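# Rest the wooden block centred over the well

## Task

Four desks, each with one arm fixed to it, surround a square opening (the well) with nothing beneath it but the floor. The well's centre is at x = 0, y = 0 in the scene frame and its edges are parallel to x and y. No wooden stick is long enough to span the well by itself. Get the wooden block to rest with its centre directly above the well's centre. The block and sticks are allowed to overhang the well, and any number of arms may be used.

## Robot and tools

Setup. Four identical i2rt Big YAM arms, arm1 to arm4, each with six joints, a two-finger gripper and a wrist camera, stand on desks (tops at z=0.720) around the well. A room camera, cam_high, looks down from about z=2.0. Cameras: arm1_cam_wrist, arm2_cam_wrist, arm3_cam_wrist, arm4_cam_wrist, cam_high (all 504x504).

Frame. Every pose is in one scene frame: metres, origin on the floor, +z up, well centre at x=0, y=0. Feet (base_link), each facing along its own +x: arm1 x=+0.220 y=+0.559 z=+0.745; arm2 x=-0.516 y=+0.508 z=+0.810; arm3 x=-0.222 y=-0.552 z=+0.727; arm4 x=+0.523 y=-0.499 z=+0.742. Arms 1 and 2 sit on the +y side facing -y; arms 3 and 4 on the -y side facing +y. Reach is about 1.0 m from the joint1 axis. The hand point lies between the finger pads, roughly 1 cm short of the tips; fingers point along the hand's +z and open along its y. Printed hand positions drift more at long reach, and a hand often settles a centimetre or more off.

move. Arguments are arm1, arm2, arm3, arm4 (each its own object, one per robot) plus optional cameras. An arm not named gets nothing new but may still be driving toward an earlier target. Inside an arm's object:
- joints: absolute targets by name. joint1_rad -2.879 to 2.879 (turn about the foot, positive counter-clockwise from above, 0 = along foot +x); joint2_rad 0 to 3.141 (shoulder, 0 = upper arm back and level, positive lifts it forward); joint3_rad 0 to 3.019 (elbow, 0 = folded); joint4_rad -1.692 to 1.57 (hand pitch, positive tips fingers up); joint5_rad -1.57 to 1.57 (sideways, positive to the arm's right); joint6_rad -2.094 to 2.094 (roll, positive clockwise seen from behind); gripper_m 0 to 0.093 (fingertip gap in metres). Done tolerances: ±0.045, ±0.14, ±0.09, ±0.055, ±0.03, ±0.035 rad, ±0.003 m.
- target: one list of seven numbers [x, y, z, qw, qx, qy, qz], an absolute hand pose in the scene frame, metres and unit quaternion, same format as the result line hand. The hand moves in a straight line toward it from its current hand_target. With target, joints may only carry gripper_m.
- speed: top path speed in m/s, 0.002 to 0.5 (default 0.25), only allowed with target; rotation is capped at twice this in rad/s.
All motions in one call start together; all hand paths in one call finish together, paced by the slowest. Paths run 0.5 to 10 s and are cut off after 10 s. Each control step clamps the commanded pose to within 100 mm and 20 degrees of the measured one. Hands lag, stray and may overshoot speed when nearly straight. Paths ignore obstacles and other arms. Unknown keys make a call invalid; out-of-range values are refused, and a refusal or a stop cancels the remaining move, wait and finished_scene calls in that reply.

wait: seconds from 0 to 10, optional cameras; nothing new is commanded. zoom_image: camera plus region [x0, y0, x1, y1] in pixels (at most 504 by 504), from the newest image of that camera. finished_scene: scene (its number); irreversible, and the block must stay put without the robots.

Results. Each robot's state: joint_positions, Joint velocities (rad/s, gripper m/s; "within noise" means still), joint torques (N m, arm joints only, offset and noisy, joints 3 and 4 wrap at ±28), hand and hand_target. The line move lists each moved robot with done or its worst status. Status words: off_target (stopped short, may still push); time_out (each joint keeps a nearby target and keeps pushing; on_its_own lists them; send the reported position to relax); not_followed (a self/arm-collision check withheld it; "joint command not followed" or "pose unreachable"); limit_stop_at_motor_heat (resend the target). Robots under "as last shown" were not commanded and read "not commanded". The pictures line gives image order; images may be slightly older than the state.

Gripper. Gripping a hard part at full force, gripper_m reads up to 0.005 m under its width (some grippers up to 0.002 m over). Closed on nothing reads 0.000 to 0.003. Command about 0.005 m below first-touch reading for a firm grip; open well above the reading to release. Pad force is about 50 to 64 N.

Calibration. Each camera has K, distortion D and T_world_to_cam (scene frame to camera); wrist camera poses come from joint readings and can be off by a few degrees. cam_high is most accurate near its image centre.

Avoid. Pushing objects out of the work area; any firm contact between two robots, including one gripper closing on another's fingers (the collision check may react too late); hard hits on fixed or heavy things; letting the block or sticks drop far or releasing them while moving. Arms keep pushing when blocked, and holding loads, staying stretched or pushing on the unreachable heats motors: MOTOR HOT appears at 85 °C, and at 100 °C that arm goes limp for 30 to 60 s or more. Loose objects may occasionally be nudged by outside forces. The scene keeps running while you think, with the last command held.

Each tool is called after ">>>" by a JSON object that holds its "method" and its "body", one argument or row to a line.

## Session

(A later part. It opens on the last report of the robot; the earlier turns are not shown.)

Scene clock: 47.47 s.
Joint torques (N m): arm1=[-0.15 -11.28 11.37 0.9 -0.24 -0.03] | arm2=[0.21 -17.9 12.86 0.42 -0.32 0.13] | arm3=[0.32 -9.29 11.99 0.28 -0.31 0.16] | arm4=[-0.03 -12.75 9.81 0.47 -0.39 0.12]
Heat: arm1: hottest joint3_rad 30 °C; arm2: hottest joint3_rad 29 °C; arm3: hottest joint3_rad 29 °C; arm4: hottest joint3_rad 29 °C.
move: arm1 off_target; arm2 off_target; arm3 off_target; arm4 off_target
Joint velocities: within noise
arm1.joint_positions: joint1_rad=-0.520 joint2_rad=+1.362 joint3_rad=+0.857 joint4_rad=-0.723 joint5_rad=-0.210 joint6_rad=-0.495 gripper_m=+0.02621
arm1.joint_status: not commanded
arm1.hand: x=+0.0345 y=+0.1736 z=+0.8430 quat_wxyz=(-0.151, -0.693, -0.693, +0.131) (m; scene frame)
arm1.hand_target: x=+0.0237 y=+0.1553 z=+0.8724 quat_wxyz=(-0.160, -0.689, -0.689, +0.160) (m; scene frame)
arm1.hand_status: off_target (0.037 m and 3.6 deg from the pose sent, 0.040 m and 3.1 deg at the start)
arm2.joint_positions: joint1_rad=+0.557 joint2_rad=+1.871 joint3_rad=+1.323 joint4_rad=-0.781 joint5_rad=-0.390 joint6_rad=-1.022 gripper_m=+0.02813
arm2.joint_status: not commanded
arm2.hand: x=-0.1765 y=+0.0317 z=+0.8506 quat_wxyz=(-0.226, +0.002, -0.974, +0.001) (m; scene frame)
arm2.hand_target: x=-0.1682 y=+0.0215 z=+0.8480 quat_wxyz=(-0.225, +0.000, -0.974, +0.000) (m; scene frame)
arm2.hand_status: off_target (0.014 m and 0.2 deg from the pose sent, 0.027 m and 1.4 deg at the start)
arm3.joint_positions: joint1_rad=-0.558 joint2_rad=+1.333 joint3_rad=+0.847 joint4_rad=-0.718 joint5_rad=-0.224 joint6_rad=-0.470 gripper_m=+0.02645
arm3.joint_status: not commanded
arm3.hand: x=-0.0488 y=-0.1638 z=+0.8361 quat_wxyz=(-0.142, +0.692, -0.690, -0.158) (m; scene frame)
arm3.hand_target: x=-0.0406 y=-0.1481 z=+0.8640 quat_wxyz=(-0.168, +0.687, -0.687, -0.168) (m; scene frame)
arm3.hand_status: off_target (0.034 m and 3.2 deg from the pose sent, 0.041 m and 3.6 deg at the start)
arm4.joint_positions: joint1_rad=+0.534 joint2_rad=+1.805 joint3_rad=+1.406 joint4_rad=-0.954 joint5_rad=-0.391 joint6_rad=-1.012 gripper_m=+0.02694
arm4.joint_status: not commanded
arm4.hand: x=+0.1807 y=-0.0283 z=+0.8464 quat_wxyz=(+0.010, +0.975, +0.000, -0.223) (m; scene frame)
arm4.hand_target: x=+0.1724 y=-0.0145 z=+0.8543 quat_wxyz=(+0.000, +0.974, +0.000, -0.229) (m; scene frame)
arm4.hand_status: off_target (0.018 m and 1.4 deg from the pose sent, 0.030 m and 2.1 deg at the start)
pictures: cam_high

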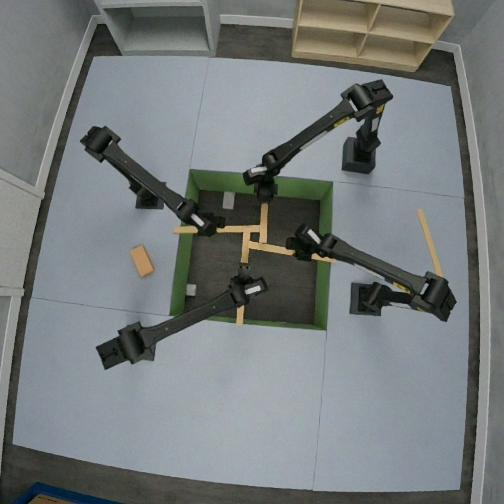

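>>> {"method": "move", "body": {
  "arm1": {"target":[0.023,0.149,0.872,0.1600,0.6887,0.6887,-0.1600],"speed":0.08},
  "arm2": {"target":[-0.168,0.025,0.832,0.2190,0,0.9757,0],"speed":0.08},
  "arm3": {"target":[-0.040,-0.165,0.874,-0.1768,0.6846,-0.6846,-0.1768],"speed":0.08},
  "arm4": {"target":[0.168,-0.012,0.855,0,0.9736,0,-0.2284],"speed":0.08},
  "cameras": ["cam_high"]
}}

>>> {"method": "zoom_image", "body": {
  "camera": "cam_high",
  "region": [210, 195, 290, 275]
}}

Scene clock: 48.83 s.
Joint torques (N m): arm1=[0.38 -10.46 11.48 0.98 -0.16 0.01] | arm2=[0.26 -17.79 10.92 1.44 -0.31 0.18] | arm3=[-0.5 -9.11 9.62 0.38 -0.32 0] | arm4=[0.44 -12.81 9.72 0.32 -0.35 0.18]
Heat: arm1: hottest joint3_rad 30 °C; arm2: hottest joint3_rad 30 °C; arm3: hottest joint3_rad 29 °C; arm4: hottest joint3_rad 29 °C.
move: arm1 off_target; arm2 off_target; arm3 off_target; arm4 off_target
Joint velocities: within noise
arm1.joint_positions: joint1_rad=-0.520 joint2_rad=+1.362 joint3_rad=+0.867 joint4_rad=-0.723 joint5_rad=-0.210 joint6_rad=-0.494 gripper_m=+0.02621
arm1.joint_status: not commanded
arm1.hand: x=+0.0324 y=+0.1700 z=+0.8471 quat_wxyz=(-0.152, -0.692, -0.692, +0.136) (m; scene frame)
arm1.hand_target: x=+0.0237 y=+0.1502 z=+0.8725 quat_wxyz=(-0.160, -0.689, -0.689, +0.160) (m; scene frame)
arm1.hand_status: off_target (0.034 m and 3.0 deg from the pose sent, 0.040 m and 3.6 deg at the start)
arm2.joint_positions: joint1_rad=+0.557 joint2_rad=+1.887 joint3_rad=+1.323 joint4_rad=-0.773 joint5_rad=-0.379 joint6_rad=-1.022 gripper_m=+0.02813
arm2.joint_status: not commanded
arm2.hand: x=-0.1777 y=+0.0306 z=+0.8409 quat_wxyz=(-0.219, +0.000, -0.976, +0.000) (m; scene frame)
arm2.hand_target: x=-0.1682 y=+0.0255 z=+0.8322 quat_wxyz=(-0.219, +0.000, -0.976, +0.000) (m; scene frame)
arm2.hand_status: off_target (0.014 m and 0.1 deg from the pose sent, 0.022 m and 0.8 deg at the start)
arm3.joint_positions: joint1_rad=-0.578 joint2_rad=+1.276 joint3_rad=+0.847 joint4_rad=-0.730 joint5_rad=-0.248 joint6_rad=-0.473 gripper_m=+0.02645
arm3.joint_status: not commanded
arm3.hand: x=-0.0458 y=-0.1675 z=+0.8590 quat_wxyz=(-0.162, +0.685, -0.689, -0.174) (m; scene frame)
arm3.hand_target: x=-0.0402 y=-0.1652 z=+0.8738 quat_wxyz=(-0.177, +0.685, -0.685, -0.177) (m; scene frame)
arm3.hand_status: off_target (0.016 m and 1.8 deg from the pose sent, 0.039 m and 4.6 deg at the start)
arm4.joint_positions: joint1_rad=+0.534 joint2_rad=+1.811 joint3_rad=+1.420 joint4_rad=-0.954 joint5_rad=-0.391 joint6_rad=-1.011 gripper_m=+0.02694
arm4.joint_status: not commanded
arm4.hand: x=+0.1780 y=-0.0236 z=+0.8490 quat_wxyz=(+0.007, +0.974, +0.001, -0.225) (m; scene frame)
arm4.hand_target: x=+0.1683 y=-0.0125 z=+0.8551 quat_wxyz=(+0.000, +0.973, +0.000, -0.229) (m; scene frame)
arm4.hand_status: off_target (0.016 m and 0.9 deg from the pose sent, 0.022 m and 1.4 deg at the start)
pictures: cam_high

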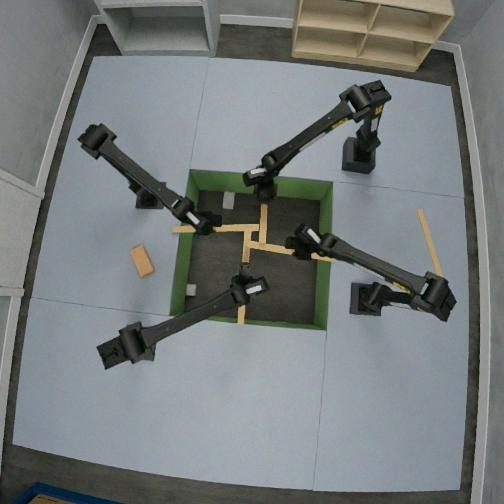

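Scaled by 6.300 from the camera's 504x504 image, which has a finer 720x720 frame.

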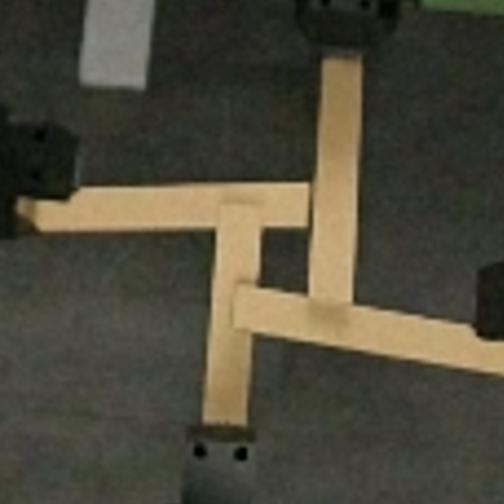

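>>> {"method": "move", "body": {
  "arm1": {"target":[0.022,0.140,0.872,0.1600,0.6887,0.6887,-0.1600],"speed":0.08},
  "arm2": {"target":[-0.160,0.022,0.832,0.2190,0,0.9757,0],"speed":0.08},
  "arm3": {"target":[-0.038,-0.118,0.874,-0.1768,0.6846,-0.6846,-0.1768],"speed":0.08},
  "arm4": {"target":[0.164,-0.012,0.855,0,0.9736,0,-0.2284],"speed":0.08},
  "cameras": ["cam_high"]
}}

>>> {"method": "zoom_image", "body": {
  "camera": "cam_high",
  "region": [210, 195, 290, 275]
}}

Scene clock: 50.40 s.
Joint torques (N m): arm1=[0.56 -9.58 11.71 1.07 -0.12 0.04] | arm2=[0.67 -17.55 12.93 1.18 -0.33 0.17] | arm3=[0.85 -7.71 12.4 1.17 -0.12 0.19] | arm4=[0.38 -12.98 9.81 0.32 -0.36 0.17]
Heat: arm1: hottest joint3_rad 30 °C; arm2: hottest joint3_rad 30 °C; arm3: hottest joint3_rad 30 °C; arm4: hottest joint3_rad 29 °C.
move: arm1 off_target; arm2 off_target; arm3 off_target; arm4 off_target
Joint velocities: within noise
arm1.joint_positions: joint1_rad=-0.512 joint2_rad=+1.370 joint3_rad=+0.885 joint4_rad=-0.723 joint5_rad=-0.207 joint6_rad=-0.486 gripper_m=+0.02621
arm1.joint_status: not commanded
arm1.hand: x=+0.0312 y=+0.1627 z=+0.8513 quat_wxyz=(-0.153, -0.692, -0.692, +0.140) (m; scene frame)
arm1.hand_target: x=+0.0228 y=+0.1413 z=+0.8725 quat_wxyz=(-0.160, -0.689, -0.689, +0.160) (m; scene frame)
arm1.hand_status: off_target (0.032 m and 2.5 deg from the pose sent, 0.040 m and 3.0 deg at the start)
arm2.joint_positions: joint1_rad=+0.567 joint2_rad=+1.897 joint3_rad=+1.323 joint4_rad=-0.773 joint5_rad=-0.377 joint6_rad=-1.013 gripper_m=+0.02813
arm2.joint_status: not commanded
arm2.hand: x=-0.1738 y=+0.0347 z=+0.8353 quat_wxyz=(-0.215, +0.000, -0.976, -0.006) (m; scene frame)
arm2.hand_target: x=-0.1604 y=+0.0228 z=+0.8323 quat_wxyz=(-0.219, +0.000, -0.976, +0.000) (m; scene frame)
arm2.hand_status: off_target (0.019 m and 0.8 deg from the pose sent, 0.022 m and 0.1 deg at the start)
arm3.joint_positions: joint1_rad=-0.539 joint2_rad=+1.351 joint3_rad=+0.910 joint4_rad=-0.730 joint5_rad=-0.229 joint6_rad=-0.444 gripper_m=+0.02645
arm3.joint_status: not commanded
arm3.hand: x=-0.0467 y=-0.1408 z=+0.8552 quat_wxyz=(-0.153, +0.688, -0.689, -0.169) (m; scene frame)
arm3.hand_target: x=-0.0387 y=-0.1194 z=+0.8746 quat_wxyz=(-0.177, +0.685, -0.685, -0.177) (m; scene frame)
arm3.hand_status: off_target (0.031 m and 2.9 deg from the pose sent, 0.052 m and 1.8 deg at the start)
arm4.joint_positions: joint1_rad=+0.539 joint2_rad=+1.817 joint3_rad=+1.426 joint4_rad=-0.954 joint5_rad=-0.389 joint6_rad=-1.005 gripper_m=+0.02694
arm4.joint_status: not commanded
arm4.hand: x=+0.1751 y=-0.0234 z=+0.8475 quat_wxyz=(+0.008, +0.975, +0.000, -0.224) (m; scene frame)
arm4.hand_target: x=+0.1642 y=-0.0126 z=+0.8552 quat_wxyz=(+0.000, +0.973, +0.000, -0.229) (m; scene frame)
arm4.hand_status: off_target (0.018 m and 1.1 deg from the pose sent, 0.019 m and 0.9 deg at the start)
pictures: cam_high

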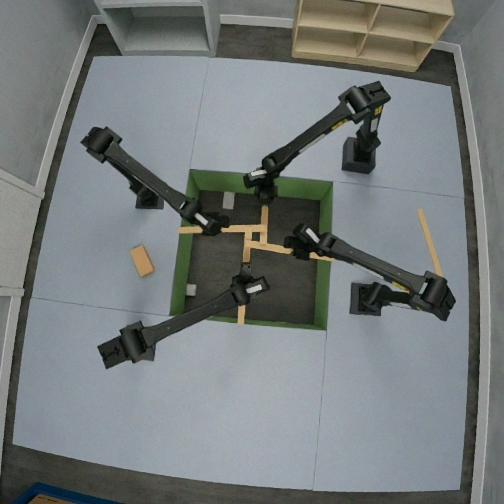

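Scaled by 6.300 from the camera's 504x504 image, which has a finer 720x720 frame.

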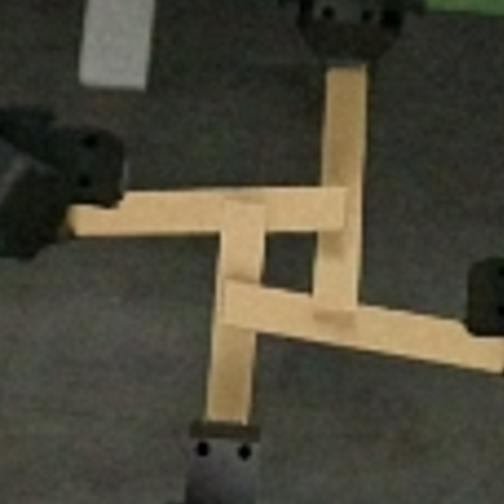

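>>> {"method": "move", "body": {
  "arm1": {"target":[0.022,0.150,0.842,0.1259,0.6958,0.6958,-0.1259],"speed":0.06},
  "arm2": {"target":[-0.165,0.022,0.821,0.165,0,0.9863,0],"speed":0.06},
  "arm3": {"target":[-0.038,-0.130,0.842,-0.1259,0.6958,-0.6958,-0.1259],"speed":0.06},
  "arm4": {"target":[0.168,-0.012,0.830,0,0.9856,0,-0.1693],"speed":0.06},
  "cameras": ["cam_high"]
}}

>>> {"method": "zoom_image", "body": {
  "camera": "cam_high",
  "region": [210, 195, 290, 275]
}}

Scene clock: 53.37 s.
Joint torques (N m): arm1=[0.56 -9.99 11.12 0.76 -0.1 -0.08] | arm2=[0.5 -18.37 13.23 0.53 -0.21 0.25] | arm3=[0.97 -8.35 11.82 0.18 -0.05 0.08] | arm4=[0.38 -13.57 9.55 0.02 -0.27 0.16]
Heat: arm1: hottest joint3_rad 30 °C; arm2: hottest joint3_rad 30 °C; arm3: hottest joint3_rad 30 °C; arm4: hottest joint3_rad 30 °C.
move: arm1 off_target; arm2 off_target; arm3 off_target; arm4 off_target
Joint velocities: within noise
arm1.joint_positions: joint1_rad=-0.507 joint2_rad=+1.427 joint3_rad=+0.885 joint4_rad=-0.746 joint5_rad=-0.160 joint6_rad=-0.486 gripper_m=+0.02621
arm1.joint_status: not commanded
arm1.hand: x=+0.0299 y=+0.1715 z=+0.8248 quat_wxyz=(-0.121, -0.701, -0.694, +0.108) (m; scene frame)
arm1.hand_target: x=+0.0226 y=+0.1510 z=+0.8424 quat_wxyz=(-0.126, -0.696, -0.696, +0.126) (m; scene frame)
arm1.hand_status: off_target (0.029 m and 2.2 deg from the pose sent, 0.018 m and 3.6 deg at the start)
arm2.joint_positions: joint1_rad=+0.587 joint2_rad=+1.928 joint3_rad=+1.359 joint4_rad=-0.816 joint5_rad=-0.280 joint6_rad=-1.012 gripper_m=+0.02813
arm2.joint_status: not commanded
arm2.hand: x=-0.1764 y=+0.0309 z=+0.8237 quat_wxyz=(-0.166, +0.001, -0.986, +0.001) (m; scene frame)
arm2.hand_target: x=-0.1652 y=+0.0226 z=+0.8211 quat_wxyz=(-0.165, +0.000, -0.986, +0.000) (m; scene frame)
arm2.hand_status: off_target (0.015 m and 0.2 deg from the pose sent, 0.021 m and 5.9 deg at the start)
arm3.joint_positions: joint1_rad=-0.527 joint2_rad=+1.423 joint3_rad=+0.934 joint4_rad=-0.789 joint5_rad=-0.162 joint6_rad=-0.444 gripper_m=+0.02645
arm3.joint_status: not commanded
arm3.hand: x=-0.0435 y=-0.1477 z=+0.8278 quat_wxyz=(-0.113, +0.693, -0.701, -0.123) (m; scene frame)
arm3.hand_target: x=-0.0383 y=-0.1307 z=+0.8422 quat_wxyz=(-0.126, +0.696, -0.696, -0.126) (m; scene frame)
arm3.hand_status: off_target (0.023 m and 1.7 deg from the pose sent, 0.019 m and 5.9 deg at the start)
arm4.joint_positions: joint1_rad=+0.562 joint2_rad=+1.863 joint3_rad=+1.449 joint4_rad=-0.986 joint5_rad=-0.284 joint6_rad=-1.004 gripper_m=+0.02694
arm4.joint_status: not commanded
arm4.hand: x=+0.1782 y=-0.0217 z=+0.8238 quat_wxyz=(+0.005, +0.986, +0.001, -0.167) (m; scene frame)
arm4.hand_target: x=+0.1682 y=-0.0125 z=+0.8301 quat_wxyz=(+0.000, +0.986, +0.000, -0.170) (m; scene frame)
arm4.hand_status: off_target (0.015 m and 0.6 deg from the pose sent, 0.022 m and 6.5 deg at the start)
pictures: cam_high

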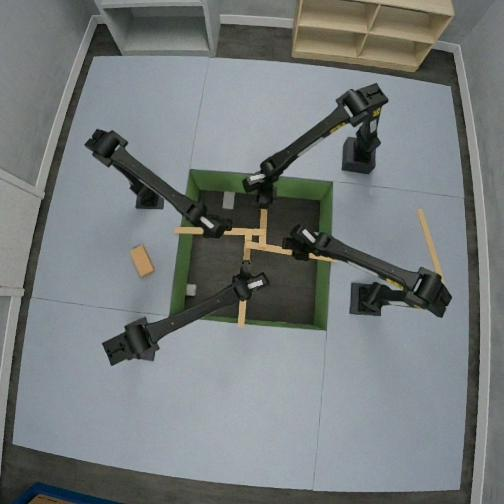

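Scaled by 6.300 from the camera's 504x504 image, which has a finer 720x720 frame.

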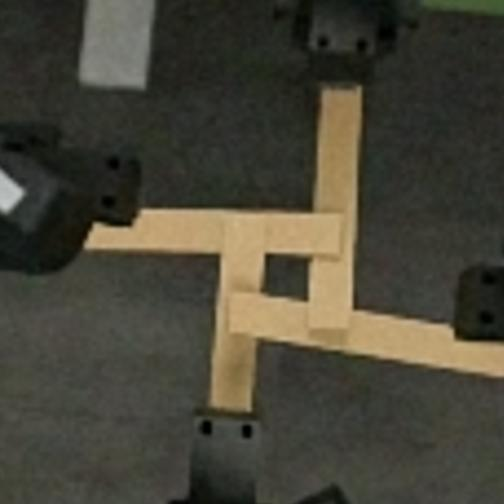

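>>> {"method": "move", "body": {
  "arm1": {"target":[0.018,0.152,0.813,0.0892,0.7014,0.7014,-0.0892],"speed":0.06},
  "arm2": {"target":[-0.167,0.022,0.795,0.1132,0,0.9936,0],"speed":0.06},
  "arm3": {"target":[-0.043,-0.133,0.810,-0.0862,0.7018,-0.7018,-0.0862],"speed":0.06},
  "arm4": {"target":[0.170,-0.014,0.803,0,0.9934,0,-0.115],"speed":0.06},
  "cameras": ["cam_high"]
}}

>>> {"method": "zoom_image", "body": {
  "camera": "cam_high",
  "region": [210, 195, 290, 275]
}}

Scene clock: 55.23 s.
Joint torques (N m): arm1=[0.62 -10.93 10.65 0.62 -0.08 -0.11] | arm2=[0.73 -19.19 12.6 0.4 -0.16 0.23] | arm3=[0.97 -8.88 11.15 0.01 0.02 0.19] | arm4=[0.32 -13.86 9.35 -0.16 -0.14 0.19]
Heat: arm1: hottest joint3_rad 30 °C; arm2: hottest joint3_rad 30 °C; arm3: hottest joint3_rad 30 °C; arm4: hottest joint3_rad 30 °C.
move: arm1 off_target; arm2 off_target; arm3 off_target; arm4 off_target
Joint velocities: within noise
arm1.joint_positions: joint1_rad=-0.497 joint2_rad=+1.514 joint3_rad=+0.915 joint4_rad=-0.783 joint5_rad=-0.108 joint6_rad=-0.486 gripper_m=+0.02621
arm1.joint_status: not commanded
arm1.hand: x=+0.0268 y=+0.1746 z=+0.7970 quat_wxyz=(-0.084, -0.707, -0.699, +0.070) (m; scene frame)
arm1.hand_target: x=+0.0187 y=+0.1529 z=+0.8134 quat_wxyz=(-0.089, -0.701, -0.701, +0.089) (m; scene frame)
arm1.hand_status: off_target (0.029 m and 2.4 deg from the pose sent, 0.026 m and 4.3 deg at the start)
arm2.joint_positions: joint1_rad=+0.610 joint2_rad=+1.984 joint3_rad=+1.388 joint4_rad=-0.844 joint5_rad=-0.188 joint6_rad=-1.004 gripper_m=+0.02813
arm2.joint_status: not commanded
arm2.hand: x=-0.1789 y=+0.0308 z=+0.7976 quat_wxyz=(-0.113, +0.002, -0.994, +0.000) (m; scene frame)
arm2.hand_target: x=-0.1672 y=+0.0224 z=+0.7951 quat_wxyz=(-0.113, +0.000, -0.994, +0.000) (m; scene frame)
arm2.hand_status: off_target (0.015 m and 0.2 deg from the pose sent, 0.031 m and 6.1 deg at the start)
arm3.joint_positions: joint1_rad=-0.499 joint2_rad=+1.502 joint3_rad=+0.953 joint4_rad=-0.824 joint5_rad=-0.106 joint6_rad=-0.444 gripper_m=+0.02645
arm3.joint_status: not commanded
arm3.hand: x=-0.0477 y=-0.1499 z=+0.7992 quat_wxyz=(-0.077, +0.704, -0.701, -0.083) (m; scene frame)
arm3.hand_target: x=-0.0433 y=-0.1335 z=+0.8103 quat_wxyz=(-0.087, +0.702, -0.702, -0.086) (m; scene frame)
arm3.hand_status: off_target (0.021 m and 1.2 deg from the pose sent, 0.023 m and 5.3 deg at the start)
arm4.joint_positions: joint1_rad=+0.588 joint2_rad=+1.911 joint3_rad=+1.465 joint4_rad=-1.008 joint5_rad=-0.189 joint6_rad=-0.993 gripper_m=+0.02694
arm4.joint_status: not commanded
arm4.hand: x=+0.1801 y=-0.0235 z=+0.7979 quat_wxyz=(+0.005, +0.994, +0.002, -0.114) (m; scene frame)
arm4.hand_target: x=+0.1702 y=-0.0145 z=+0.8030 quat_wxyz=(+0.000, +0.993, +0.000, -0.115) (m; scene frame)
arm4.hand_status: off_target (0.015 m and 0.7 deg from the pose sent, 0.024 m and 6.1 deg at the start)
pictures: cam_high

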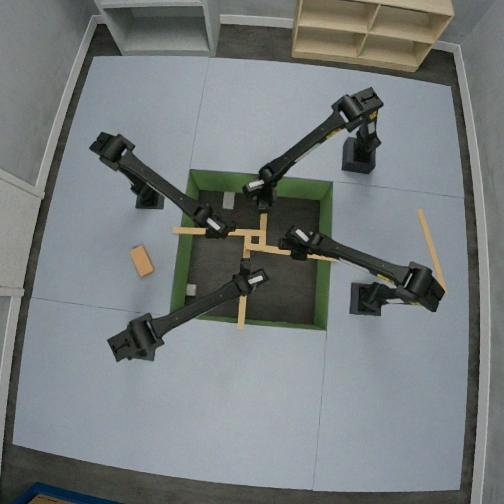

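Scaled by 6.300 from the camera's 504x504 image, which has a finer 720x720 frame.

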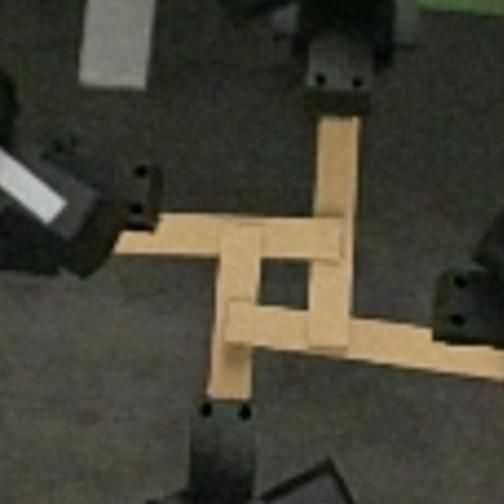

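>>> {"method": "move", "body": {
  "arm1": {"target":[0.012,0.143,0.794,0.0678,0.7039,0.7039,-0.0678],"speed":0.06},
  "arm2": {"target":[-0.169,0.022,0.776,0.0785,0,0.9969,0],"speed":0.06},
  "arm3": {"target":[-0.050,-0.126,0.789,-0.0616,0.7044,-0.7044,-0.0616],"speed":0.06},
  "arm4": {"target":[0.156,-0.018,0.783,0,0.9968,0,-0.0802],"speed":0.06},
  "cameras": ["cam_high"]
}}

>>> {"method": "zoom_image", "body": {
  "camera": "cam_high",
  "region": [210, 195, 290, 275]
}}

Scene clock: 56.83 s.
Joint torques (N m): arm1=[0.62 -11.99 10.65 0.59 -0.08 -0.08] | arm2=[0.44 -19.49 12.49 0.36 -0.11 0.18] | arm3=[0.91 -9.41 10.86 -0.08 0.05 0.22] | arm4=[0.5 -13.98 9.13 -0.17 -0.08 0.21]
Heat: arm1: hottest joint3_rad 30 °C; arm2: hottest joint3_rad 30 °C; arm3: hottest joint3_rad 30 °C; arm4: hottest joint3_rad 30 °C.
move: arm1 off_target; arm2 off_target; arm3 off_target; arm4 off_target
Joint velocities: arm1=[within noise] | arm2=[within noise] | arm3=[-0.005 0.005 -0.007 0.002 -0.154 0.007 0] | arm4=[within noise]
arm1.joint_positions: joint1_rad=-0.489 joint2_rad=+1.596 joint3_rad=+0.960 joint4_rad=-0.806 joint5_rad=-0.077 joint6_rad=-0.486 gripper_m=+0.02621
arm1.joint_status: not commanded
arm1.hand: x=+0.0215 y=+0.1679 z=+0.7777 quat_wxyz=(-0.061, -0.708, -0.702, +0.046) (m; scene frame)
arm1.hand_target: x=+0.0126 y=+0.1441 z=+0.7947 quat_wxyz=(-0.068, -0.704, -0.704, +0.068) (m; scene frame)
arm1.hand_status: off_target (0.031 m and 2.6 deg from the pose sent, 0.035 m and 2.0 deg at the start)
arm2.joint_positions: joint1_rad=+0.624 joint2_rad=+2.027 joint3_rad=+1.407 joint4_rad=-0.860 joint5_rad=-0.129 joint6_rad=-0.997 gripper_m=+0.02813
arm2.joint_status: not commanded
arm2.hand: x=-0.1815 y=+0.0314 z=+0.7781 quat_wxyz=(-0.078, +0.002, -0.997, -0.002) (m; scene frame)
arm2.hand_target: x=-0.1692 y=+0.0226 z=+0.7762 quat_wxyz=(-0.079, +0.000, -0.997, +0.000) (m; scene frame)
arm2.hand_status: off_target (0.016 m and 0.4 deg from the pose sent, 0.025 m and 4.0 deg at the start)
arm3.joint_positions: joint1_rad=-0.465 joint2_rad=+1.570 joint3_rad=+0.983 joint4_rad=-0.846 joint5_rad=-0.072 joint6_rad=-0.419 gripper_m=+0.02645
arm3.joint_status: not commanded
arm3.hand: x=-0.0545 y=-0.1435 z=+0.7799 quat_wxyz=(-0.052, +0.707, -0.703, -0.059) (m; scene frame)
arm3.hand_target: x=-0.0503 y=-0.1266 z=+0.7891 quat_wxyz=(-0.062, +0.704, -0.704, -0.062) (m; scene frame)
arm3.hand_status: off_target (0.020 m and 1.2 deg from the pose sent, 0.026 m and 3.0 deg at the start)
arm4.joint_positions: joint1_rad=+0.627 joint2_rad=+1.960 joint3_rad=+1.499 joint4_rad=-1.023 joint5_rad=-0.127 joint6_rad=-0.960 gripper_m=+0.02694
arm4.joint_status: not commanded
arm4.hand: x=+0.1664 y=-0.0259 z=+0.7811 quat_wxyz=(+0.003, +0.997, +0.002, -0.080) (m; scene frame)
arm4.hand_target: x=+0.1563 y=-0.0182 z=+0.7830 quat_wxyz=(+0.000, +0.997, +0.000, -0.081) (m; scene frame)
arm4.hand_status: off_target (0.013 m and 0.5 deg from the pose sent, 0.029 m and 3.9 deg at the start)
pictures: cam_high

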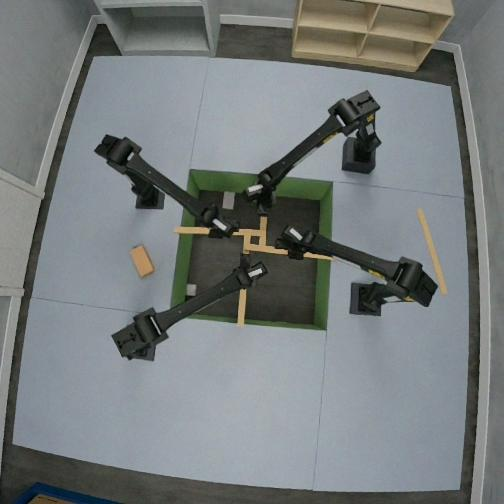

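Scaled by 6.300 from the camera's 504x504 image, which has a finer 720x720 frame.

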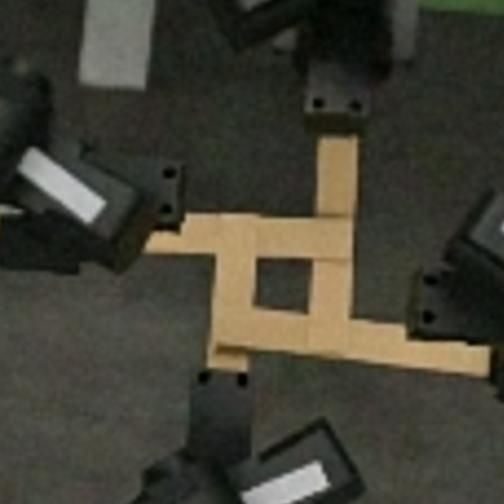

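>>> {"method": "move", "body": {
  "arm1": {"target":[0.014,0.131,0.781,0.0524,0.7051,0.7051,-0.0524],"speed":0.04},
  "arm2": {"target":[-0.156,0.021,0.764,0.0567,0,0.9984,0],"speed":0.04},
  "arm3": {"target":[-0.050,-0.114,0.775,-0.0450,0.7057,-0.7057,-0.0450],"speed":0.04},
  "arm4": {"target":[0.145,-0.020,0.768,0,0.9983,0,-0.0576],"speed":0.04},
  "cameras": ["cam_high"]
}}

>>> {"method": "zoom_image", "body": {
  "camera": "cam_high",
  "region": [210, 195, 290, 275]
}}

Scene clock: 58.37 s.
Joint torques (N m): arm1=[1.2 -11.46 11.47 1.16 -0.21 0.07] | arm2=[1.55 -18.37 13.56 0.76 -0.25 0.32] | arm3=[1.32 -8.29 11.25 0.7 -0.09 0.26] | arm4=[1.67 -12.92 9.26 0.29 -0.37 0.26]
Heat: arm1: hottest joint3_rad 31 °C; arm2: hottest joint3_rad 30 °C; arm3: hottest joint3_rad 31 °C; arm4: hottest joint3_rad 30 °C.
move: arm1 off_target; arm2 off_target; arm3 off_target; arm4 off_target
Joint velocities: within noise
arm1.joint_positions: joint1_rad=-0.473 joint2_rad=+1.643 joint3_rad=+0.988 joint4_rad=-0.844 joint5_rad=-0.050 joint6_rad=-0.478 gripper_m=+0.02621
arm1.joint_status: not commanded
arm1.hand: x=+0.0239 y=+0.1678 z=+0.7662 quat_wxyz=(-0.041, -0.707, -0.705, +0.023) (m; scene frame)
arm1.hand_target: x=+0.0152 y=+0.1330 z=+0.7824 quat_wxyz=(-0.053, -0.705, -0.705, +0.053) (m; scene frame)
arm1.hand_status: off_target (0.041 m and 3.7 deg from the pose sent, 0.038 m and 1.3 deg at the start)
arm2.joint_positions: joint1_rad=+0.641 joint2_rad=+2.056 joint3_rad=+1.440 joint4_rad=-0.898 joint5_rad=-0.086 joint6_rad=-0.983 gripper_m=+0.02814
arm2.joint_status: not commanded
arm2.hand: x=-0.1783 y=+0.0318 z=+0.7711 quat_wxyz=(-0.051, +0.003, -0.999, -0.006) (m; scene frame)
arm2.hand_target: x=-0.1566 y=+0.0223 z=+0.7645 quat_wxyz=(-0.057, +0.000, -0.998, +0.000) (m; scene frame)
arm2.hand_status: off_target (0.026 m and 1.0 deg from the pose sent, 0.031 m and 2.4 deg at the start)
arm3.joint_positions: joint1_rad=-0.452 joint2_rad=+1.615 joint3_rad=+1.024 joint4_rad=-0.891 joint5_rad=-0.048 joint6_rad=-0.409 gripper_m=+0.02645
arm3.joint_status: not commanded
arm3.hand: x=-0.0544 y=-0.1392 z=+0.7739 quat_wxyz=(-0.033, +0.709, -0.704, -0.039) (m; scene frame)
arm3.hand_target: x=-0.0506 y=-0.1151 z=+0.7755 quat_wxyz=(-0.045, +0.706, -0.706, -0.045) (m; scene frame)
arm3.hand_status: off_target (0.026 m and 1.5 deg from the pose sent, 0.030 m and 1.8 deg at the start)
arm4.joint_positions: joint1_rad=+0.640 joint2_rad=+1.983 joint3_rad=+1.525 joint4_rad=-1.047 joint5_rad=-0.081 joint6_rad=-0.941 gripper_m=+0.02694
arm4.joint_status: not commanded
arm4.hand: x=+0.1656 y=-0.0239 z=+0.7753 quat_wxyz=(+0.000, +0.999, -0.002, -0.055) (m; scene frame)
arm4.hand_target: x=+0.1456 y=-0.0209 z=+0.7681 quat_wxyz=(+0.000, +0.998, +0.000, -0.058) (m; scene frame)
arm4.hand_status: off_target (0.022 m and 0.4 deg from the pose sent, 0.026 m and 2.6 deg at the start)
pictures: cam_high

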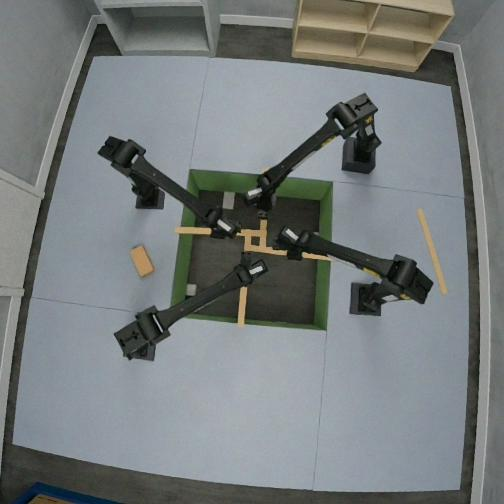

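Scaled by 6.300 from the camera's 504x504 image, which has a finer 720x720 frame.

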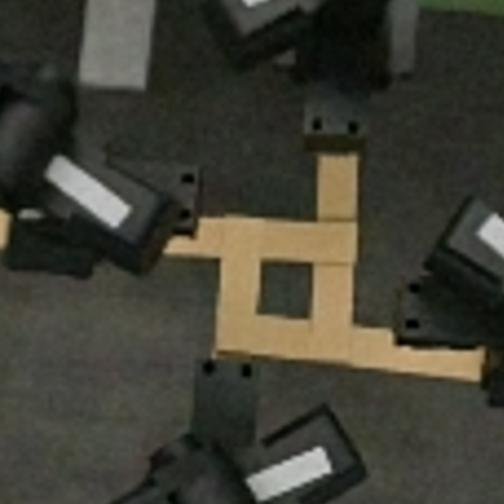

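>>> {"method": "move", "body": {
  "arm1": {"target":[0.014,0.133,0.773,0.0524,0.7051,0.7051,-0.0524],"speed":0.03},
  "arm2": {"target":[-0.158,0.021,0.755,0.0567,0,0.9984,0],"speed":0.03},
  "arm3": {"target":[-0.050,-0.116,0.765,-0.0450,0.7057,-0.7057,-0.0450],"speed":0.03},
  "arm4": {"target":[0.147,-0.020,0.759,0,0.9983,0,-0.0576],"speed":0.03},
  "cameras": ["cam_high"]
}}

>>> {"method": "zoom_image", "body": {
  "camera": "cam_high",
  "region": [210, 195, 290, 275]
}}

Scene clock: 59.70 s.
Joint torques (N m): arm1=[1.08 -10.93 10.52 2 -0.22 0.05] | arm2=[1.08 -17.79 12.79 1.54 -0.26 0.28] | arm3=[1.14 -7.71 9.92 1.66 -0.1 0.24] | arm4=[1.26 -12.34 8.29 1.1 -0.4 0.24]
Heat: arm1: hottest joint3_rad 31 °C; arm2: hottest joint3_rad 30 °C; arm3: hottest joint3_rad 31 °C; arm4: hottest joint3_rad 30 °C.
move: arm1 off_target; arm2 off_target; arm3 off_target; arm4 off_target
Joint velocities: within noise
arm1.joint_positions: joint1_rad=-0.473 joint2_rad=+1.645 joint3_rad=+0.988 joint4_rad=-0.844 joint5_rad=-0.050 joint6_rad=-0.478 gripper_m=+0.02621
arm1.joint_status: not commanded
arm1.hand: x=+0.0239 y=+0.1679 z=+0.7655 quat_wxyz=(-0.040, -0.707, -0.705, +0.022) (m; scene frame)
arm1.hand_target: x=+0.0150 y=+0.1348 z=+0.7745 quat_wxyz=(-0.053, -0.705, -0.705, +0.052) (m; scene frame)
arm1.hand_status: off_target (0.037 m and 3.8 deg from the pose sent, 0.037 m and 3.7 deg at the start)
arm2.joint_positions: joint1_rad=+0.641 joint2_rad=+2.057 joint3_rad=+1.440 joint4_rad=-0.898 joint5_rad=-0.086 joint6_rad=-0.983 gripper_m=+0.02814
arm2.joint_status: not commanded
arm2.hand: x=-0.1785 y=+0.0320 z=+0.7705 quat_wxyz=(-0.051, +0.003, -0.999, -0.006) (m; scene frame)
arm2.hand_target: x=-0.1589 y=+0.0225 z=+0.7557 quat_wxyz=(-0.057, +0.000, -0.998, +0.000) (m; scene frame)
arm2.hand_status: off_target (0.028 m and 1.0 deg from the pose sent, 0.028 m and 1.0 deg at the start)
arm3.joint_positions: joint1_rad=-0.452 joint2_rad=+1.617 joint3_rad=+1.024 joint4_rad=-0.891 joint5_rad=-0.048 joint6_rad=-0.409 gripper_m=+0.02645
arm3.joint_status: not commanded
arm3.hand: x=-0.0545 y=-0.1394 z=+0.7731 quat_wxyz=(-0.032, +0.709, -0.704, -0.039) (m; scene frame)
arm3.hand_target: x=-0.0507 y=-0.1173 z=+0.7656 quat_wxyz=(-0.045, +0.706, -0.706, -0.045) (m; scene frame)
arm3.hand_status: off_target (0.025 m and 1.7 deg from the pose sent, 0.025 m and 1.5 deg at the start)
arm4.joint_positions: joint1_rad=+0.640 joint2_rad=+1.985 joint3_rad=+1.525 joint4_rad=-1.047 joint5_rad=-0.080 joint6_rad=-0.941 gripper_m=+0.02694
arm4.joint_status: not commanded
arm4.hand: x=+0.1658 y=-0.0240 z=+0.7747 quat_wxyz=(+0.001, +0.999, -0.002, -0.054) (m; scene frame)
arm4.hand_target: x=+0.1479 y=-0.0211 z=+0.7593 quat_wxyz=(+0.000, +0.998, +0.000, -0.058) (m; scene frame)
arm4.hand_status: off_target (0.025 m and 0.5 deg from the pose sent, 0.025 m and 0.4 deg at the start)
pictures: cam_high

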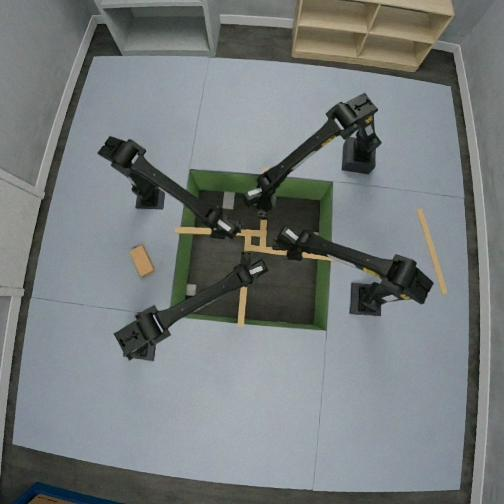

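Scaled by 6.300 from the camera's 504x504 image, which has a finer 720x720 frame.

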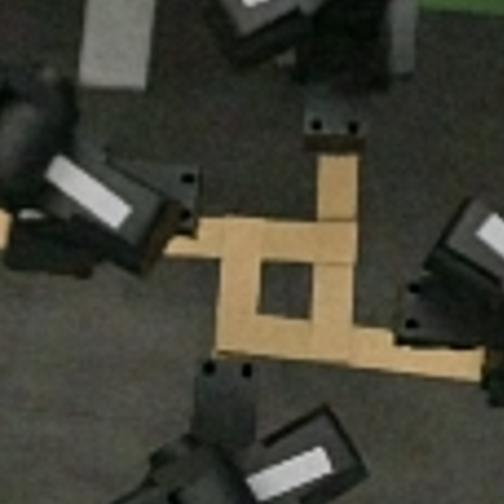

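>>> {"method": "move", "body": {
  "arm1": {"target":[0.014,0.135,0.764,0.0480,0.7055,0.7055,-0.0480],"speed":0.03},
  "arm2": {"target":[-0.160,0.021,0.747,0.0520,0,0.9986,0],"speed":0.03},
  "arm3": {"target":[-0.050,-0.118,0.756,-0.0420,0.7058,-0.7058,-0.0420],"speed":0.03},
  "arm4": {"target":[0.149,-0.020,0.751,0,0.9985,0,-0.0540],"speed":0.03},
  "cameras": ["cam_high"]
}}

>>> {"method": "zoom_image", "body": {
  "camera": "cam_high",
  "region": [210, 195, 290, 275]
}}

Scene clock: 60.93 s.
Joint torques (N m): arm1=[1.03 -9.76 10.13 2.43 -0.12 0.03] | arm2=[0.38 -17.44 12.3 2.15 -0.08 0.29] | arm3=[1.08 -7 9.09 2.18 -0.01 0.23] | arm4=[1.32 -12.04 7.68 1.5 -0.23 0.21]
Heat: arm1: hottest joint3_rad 31 °C; arm2: hottest joint3_rad 30 °C; arm3: hottest joint3_rad 31 °C; arm4: hottest joint3_rad 30 °C.
move: arm1 off_target; arm2 off_target; arm3 off_target; arm4 off_target
Joint velocities: within noise
arm1.joint_positions: joint1_rad=-0.473 joint2_rad=+1.647 joint3_rad=+0.988 joint4_rad=-0.844 joint5_rad=-0.047 joint6_rad=-0.477 gripper_m=+0.02621
arm1.joint_status: not commanded
arm1.hand: x=+0.0239 y=+0.1683 z=+0.7645 quat_wxyz=(-0.038, -0.708, -0.705, +0.021) (m; scene frame)
arm1.hand_target: x=+0.0150 y=+0.1368 z=+0.7656 quat_wxyz=(-0.048, -0.705, -0.706, +0.048) (m; scene frame)
arm1.hand_status: off_target (0.035 m and 3.3 deg from the pose sent, 0.034 m and 3.1 deg at the start)
arm2.joint_positions: joint1_rad=+0.642 joint2_rad=+2.059 joint3_rad=+1.440 joint4_rad=-0.898 joint5_rad=-0.083 joint6_rad=-0.982 gripper_m=+0.02815
arm2.joint_status: not commanded
arm2.hand: x=-0.1788 y=+0.0321 z=+0.7698 quat_wxyz=(-0.049, +0.002, -0.999, -0.006) (m; scene frame)
arm2.hand_target: x=-0.1612 y=+0.0229 z=+0.7480 quat_wxyz=(-0.052, +0.000, -0.999, +0.000) (m; scene frame)
arm2.hand_status: off_target (0.032 m and 0.8 deg from the pose sent, 0.032 m and 0.8 deg at the start)
arm3.joint_positions: joint1_rad=-0.452 joint2_rad=+1.618 joint3_rad=+1.024 joint4_rad=-0.890 joint5_rad=-0.047 joint6_rad=-0.408 gripper_m=+0.02645
arm3.joint_status: not commanded
arm3.hand: x=-0.0545 y=-0.1393 z=+0.7723 quat_wxyz=(-0.032, +0.708, -0.704, -0.038) (m; scene frame)
arm3.hand_target: x=-0.0508 y=-0.1197 z=+0.7568 quat_wxyz=(-0.042, +0.706, -0.706, -0.042) (m; scene frame)
arm3.hand_status: off_target (0.027 m and 1.3 deg from the pose sent, 0.028 m and 1.2 deg at the start)
arm4.joint_positions: joint1_rad=+0.640 joint2_rad=+1.986 joint3_rad=+1.525 joint4_rad=-1.047 joint5_rad=-0.079 joint6_rad=-0.940 gripper_m=+0.02694
arm4.joint_status: not commanded
arm4.hand: x=+0.1659 y=-0.0240 z=+0.7738 quat_wxyz=(+0.000, +0.999, -0.002, -0.053) (m; scene frame)
arm4.hand_target: x=+0.1500 y=-0.0214 z=+0.7515 quat_wxyz=(+0.000, +0.999, +0.000, -0.054) (m; scene frame)
arm4.hand_status: off_target (0.029 m and 0.3 deg from the pose sent, 0.029 m and 0.3 deg at the start)
pictures: cam_high

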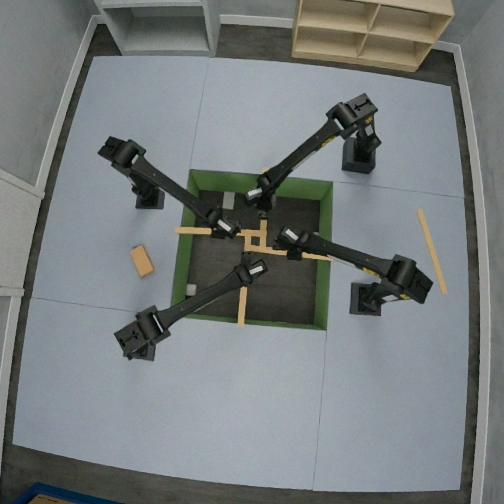

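Scaled by 6.300 from the camera's 504x504 image, which has a finer 720x720 frame.

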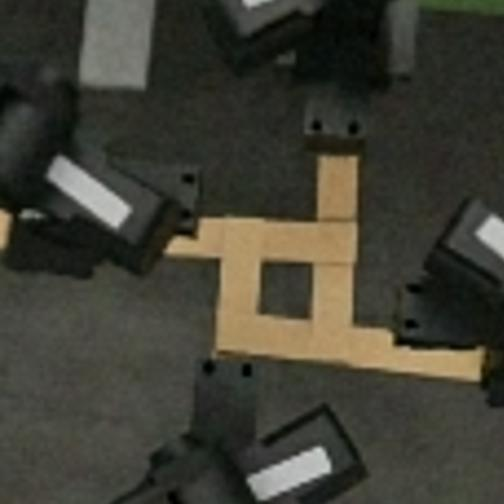

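>>> {"method": "move", "body": {
  "arm1": {"target":[0.020,0.150,0.779,0.0480,0.7055,0.7055,-0.0480],"speed":0.03},
  "arm2": {"target":[-0.170,0.024,0.766,0.0520,0,0.9986,0],"speed":0.03},
  "arm3": {"target":[-0.052,-0.128,0.778,-0.0420,0.7058,-0.7058,-0.0420],"speed":0.03},
  "arm4": {"target":[0.157,-0.022,0.773,0,0.9985,0,-0.0540],"speed":0.03},
  "cameras": ["cam_high"]
}}

>>> {"method": "zoom_image", "body": {
  "camera": "cam_high",
  "region": [170, 160, 350, 340]
}}

Scene clock: 62.57 s.
Joint torques (N m): arm1=[0.73 -14.04 8.14 1.39 -0.13 -0.01] | arm2=[-0.09 -20.78 10.99 0.99 -0.15 0.19] | arm3=[0.67 -10.34 8.99 0.4 -0.04 0.2] | arm4=[0.67 -14.74 7.77 0.16 -0.26 0.12]
Heat: arm1: hottest joint3_rad 31 °C; arm2: hottest joint3_rad 30 °C; arm3: hottest joint3_rad 31 °C; arm4: hottest joint3_rad 30 °C.
move: arm1 off_target; arm2 off_target; arm3 off_target; arm4 done
Joint velocities: within noise
arm1.joint_positions: joint1_rad=-0.473 joint2_rad=+1.644 joint3_rad=+0.988 joint4_rad=-0.844 joint5_rad=-0.047 joint6_rad=-0.477 gripper_m=+0.02621
arm1.joint_status: not commanded
arm1.hand: x=+0.0237 y=+0.1680 z=+0.7656 quat_wxyz=(-0.039, -0.708, -0.705, +0.022) (m; scene frame)
arm1.hand_target: x=+0.0203 y=+0.1505 z=+0.7794 quat_wxyz=(-0.048, -0.705, -0.706, +0.048) (m; scene frame)
arm1.hand_status: off_target (0.023 m and 3.1 deg from the pose sent, 0.024 m and 3.3 deg at the start)
arm2.joint_positions: joint1_rad=+0.642 joint2_rad=+2.059 joint3_rad=+1.440 joint4_rad=-0.899 joint5_rad=-0.082 joint6_rad=-0.982 gripper_m=+0.02815
arm2.joint_status: not commanded
arm2.hand: x=-0.1789 y=+0.0321 z=+0.7698 quat_wxyz=(-0.048, +0.002, -0.999, -0.006) (m; scene frame)
arm2.hand_target: x=-0.1702 y=+0.0243 z=+0.7661 quat_wxyz=(-0.052, +0.000, -0.999, +0.000) (m; scene frame)
arm2.hand_status: off_target (0.013 m and 0.8 deg from the pose sent, 0.012 m and 0.8 deg at the start)
arm3.joint_positions: joint1_rad=-0.452 joint2_rad=+1.617 joint3_rad=+1.024 joint4_rad=-0.892 joint5_rad=-0.046 joint6_rad=-0.408 gripper_m=+0.02645
arm3.joint_status: not commanded
arm3.hand: x=-0.0546 y=-0.1397 z=+0.7730 quat_wxyz=(-0.032, +0.708, -0.704, -0.038) (m; scene frame)
arm3.hand_target: x=-0.0522 y=-0.1283 z=+0.7782 quat_wxyz=(-0.042, +0.706, -0.706, -0.042) (m; scene frame)
arm3.hand_status: off_target (0.013 m and 1.3 deg from the pose sent, 0.013 m and 1.2 deg at the start)
arm4.joint_positions: joint1_rad=+0.640 joint2_rad=+1.985 joint3_rad=+1.525 joint4_rad=-1.049 joint5_rad=-0.079 joint6_rad=-0.940 gripper_m=+0.02694
arm4.joint_status: not commanded
arm4.hand: x=+0.1661 y=-0.0243 z=+0.7742 quat_wxyz=(+0.001, +0.999, -0.002, -0.053) (m; scene frame)
arm4.hand_target: x=+0.1571 y=-0.0223 z=+0.7731 quat_wxyz=(+0.000, +0.999, +0.000, -0.054) (m; scene frame)
arm4.hand_status: done (0.009 m and 0.3 deg from the pose sent, 0.009 m and 0.3 deg at the start)
pictures: cam_high

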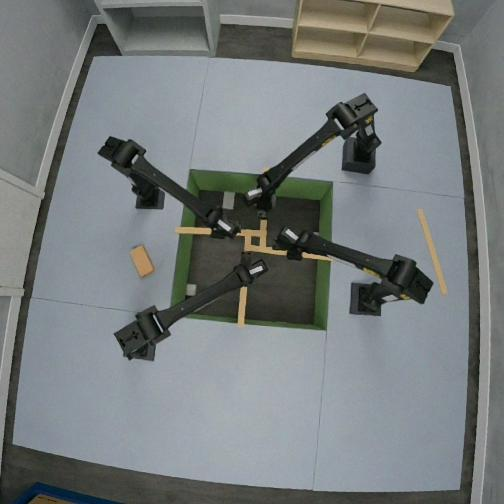

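Scaled by 2.800 from the camera's 504x504 image, which has a finer 720x720 frame.

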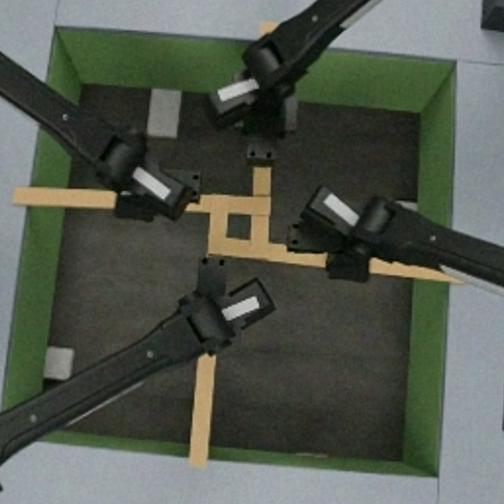

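>>> {"method": "move", "body": {
  "arm2": {"joints":{"gripper_m":0.045}},
  "arm3": {"joints":{"gripper_m":0.045}},
  "arm4": {"joints":{"gripper_m":0.045}},
  "cameras": ["cam_high"]
}}

>>> {"method": "zoom_image", "body": {
  "camera": "cam_high",
  "region": [210, 195, 290, 275]
}}

>>> {"method": "move", "body": {
  "arm1": {"joints":{"gripper_m":0.045}},
  "cameras": ["cam_high"]
}}

>>> {"method": "zoom_image", "body": {
  "camera": "cam_high",
  "region": [210, 195, 290, 275]
}}

>>> {"method": "zoom_image", "body": {
  "camera": "cam_high",
  "region": [170, 160, 350, 340]
}}

Scene clock: 63.47 s.
Joint torques (N m): arm1=[0.62 -13.45 8.2 1.06 -0.08 -0.01] | arm2=[-0.21 -20.72 11 0.81 -0.14 0.19] | arm3=[0.73 -10.4 8.96 0.31 -0.03 0.19] | arm4=[0.32 -14.62 7.83 0.17 -0.27 0.12]
Heat: arm1: hottest joint3_rad 31 °C; arm2: hottest joint3_rad 30 °C; arm3: hottest joint3_rad 31 °C; arm4: hottest joint3_rad 30 °C.
move: arm2 done; arm3 done; arm4 done
Joint velocities: within noise
arm1.joint_positions: joint1_rad=-0.471 joint2_rad=+1.637 joint3_rad=+0.988 joint4_rad=-0.834 joint5_rad=-0.048 joint6_rad=-0.477 gripper_m=+0.02621
arm1.joint_status: not commanded
arm1.hand: x=+0.0232 y=+0.1647 z=+0.7689 quat_wxyz=(-0.042, -0.707, -0.706, +0.030) (m; scene frame)
arm1.hand_target: x=+0.0203 y=+0.1504 z=+0.7795 quat_wxyz=(-0.048, -0.705, -0.706, +0.048) (m; scene frame)
arm1.hand_status: not commanded
arm2.joint_positions: joint1_rad=+0.642 joint2_rad=+2.059 joint3_rad=+1.441 joint4_rad=-0.899 joint5_rad=-0.083 joint6_rad=-0.982 gripper_m=+0.04484
arm2.joint_status: all done
arm2.hand: x=-0.1787 y=+0.0320 z=+0.7699 quat_wxyz=(-0.049, +0.002, -0.999, -0.006) (m; scene frame)
arm2.hand_target: x=-0.1702 y=+0.0244 z=+0.7661 quat_wxyz=(-0.052, +0.000, -0.999, +0.000) (m; scene frame)
arm2.hand_status: not commanded
arm3.joint_positions: joint1_rad=-0.452 joint2_rad=+1.617 joint3_rad=+1.024 joint4_rad=-0.892 joint5_rad=-0.046 joint6_rad=-0.408 gripper_m=+0.04483
arm3.joint_status: all done
arm3.hand: x=-0.0546 y=-0.1397 z=+0.7729 quat_wxyz=(-0.032, +0.708, -0.704, -0.038) (m; scene frame)
arm3.hand_target: x=-0.0522 y=-0.1283 z=+0.7781 quat_wxyz=(-0.042, +0.706, -0.706, -0.042) (m; scene frame)
arm3.hand_status: not commanded
arm4.joint_positions: joint1_rad=+0.644 joint2_rad=+1.987 joint3_rad=+1.525 joint4_rad=-1.049 joint5_rad=-0.079 joint6_rad=-0.940 gripper_m=+0.04485
arm4.joint_status: all done
arm4.hand: x=+0.1646 y=-0.0257 z=+0.7731 quat_wxyz=(+0.002, +0.999, -0.001, -0.052) (m; scene frame)
arm4.hand_target: x=+0.1571 y=-0.0223 z=+0.7729 quat_wxyz=(+0.000, +0.999, +0.000, -0.054) (m; scene frame)
arm4.hand_status: not commanded
pictures: cam_high

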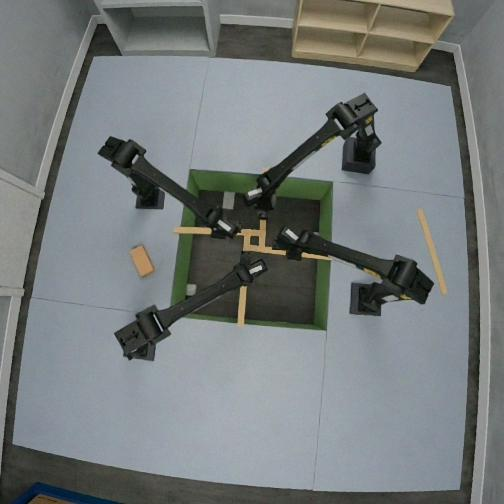

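Scaled by 6.300 from the camera's 504x504 image, which has a finer 720x720 frame.

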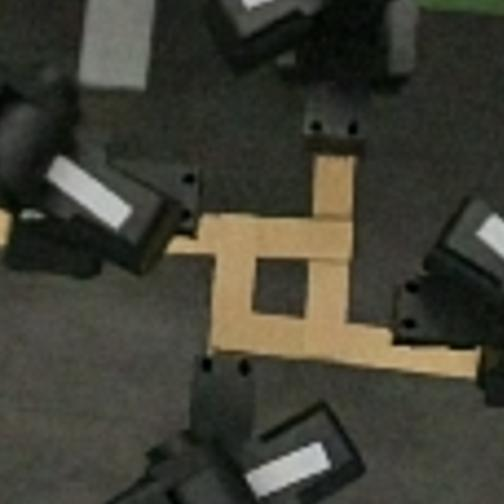

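Scene clock: 64.03 s.
Joint torques (N m): arm1=[0.67 -13.45 8.2 1.06 -0.08 -0.01] | arm2=[-0.09 -20.66 10.96 1.01 -0.15 0.17] | arm3=[0.67 -10.46 8.95 0.36 -0.04 0.19] | arm4=[0.5 -14.92 7.73 0.16 -0.26 0.11]
Heat: arm1: hottest joint3_rad 31 °C; arm2: hottest joint3_rad 30 °C; arm3: hottest joint3_rad 31 °C; arm4: hottest joint3_rad 30 °C.
move: arm1 done
Joint velocities: within noise
arm1.joint_positions: joint1_rad=-0.471 joint2_rad=+1.637 joint3_rad=+0.988 joint4_rad=-0.834 joint5_rad=-0.048 joint6_rad=-0.477 gripper_m=+0.04482
arm1.joint_status: all done
arm1.hand: x=+0.0232 y=+0.1647 z=+0.7689 quat_wxyz=(-0.042, -0.707, -0.706, +0.030) (m; scene frame)
arm1.hand_target: x=+0.0203 y=+0.1504 z=+0.7795 quat_wxyz=(-0.048, -0.705, -0.706, +0.048) (m; scene frame)
arm1.hand_status: not commanded
arm2, arm3, arm4: as last shown
arm2.joint_positions: joint1_rad=+0.642 joint2_rad=+2.059 joint3_rad=+1.441 joint4_rad=-0.899 joint5_rad=-0.083 joint6_rad=-0.982 gripper_m=+0.04493
arm3.joint_positions: joint1_rad=-0.452 joint2_rad=+1.617 joint3_rad=+1.024 joint4_rad=-0.892 joint5_rad=-0.046 joint6_rad=-0.408 gripper_m=+0.04492
arm4.joint_positions: joint1_rad=+0.644 joint2_rad=+1.987 joint3_rad=+1.525 joint4_rad=-1.049 joint5_rad=-0.079 joint6_rad=-0.940 gripper_m=+0.04493
pictures: cam_high

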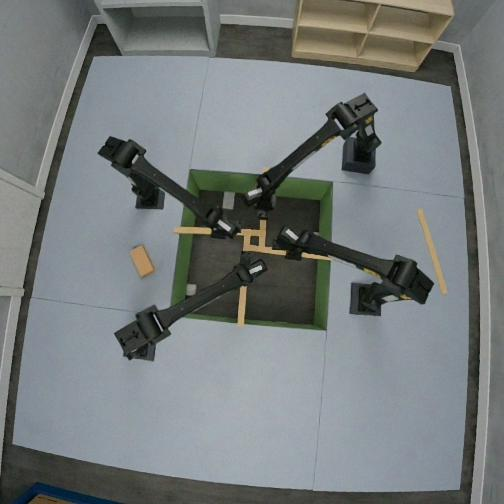

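Scaled by 6.300 from the camera's 504x504 image, which has a finer 720x720 frame.

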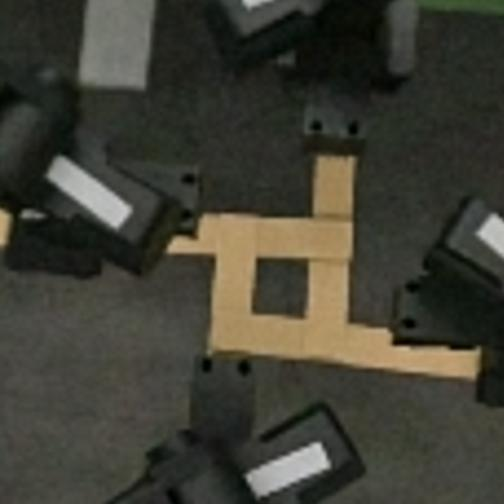

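Scaled by 2.800 from the camera's 504x504 image, which has a finer 720x720 frame.

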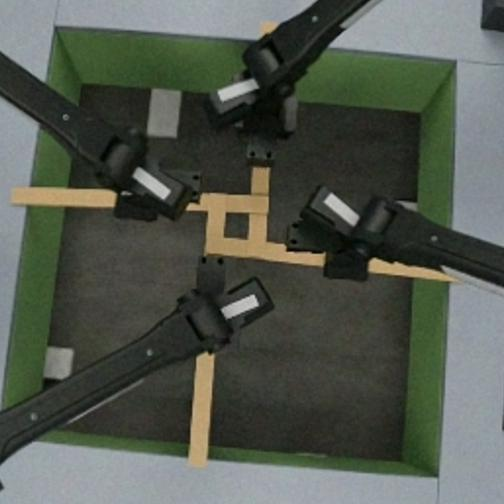

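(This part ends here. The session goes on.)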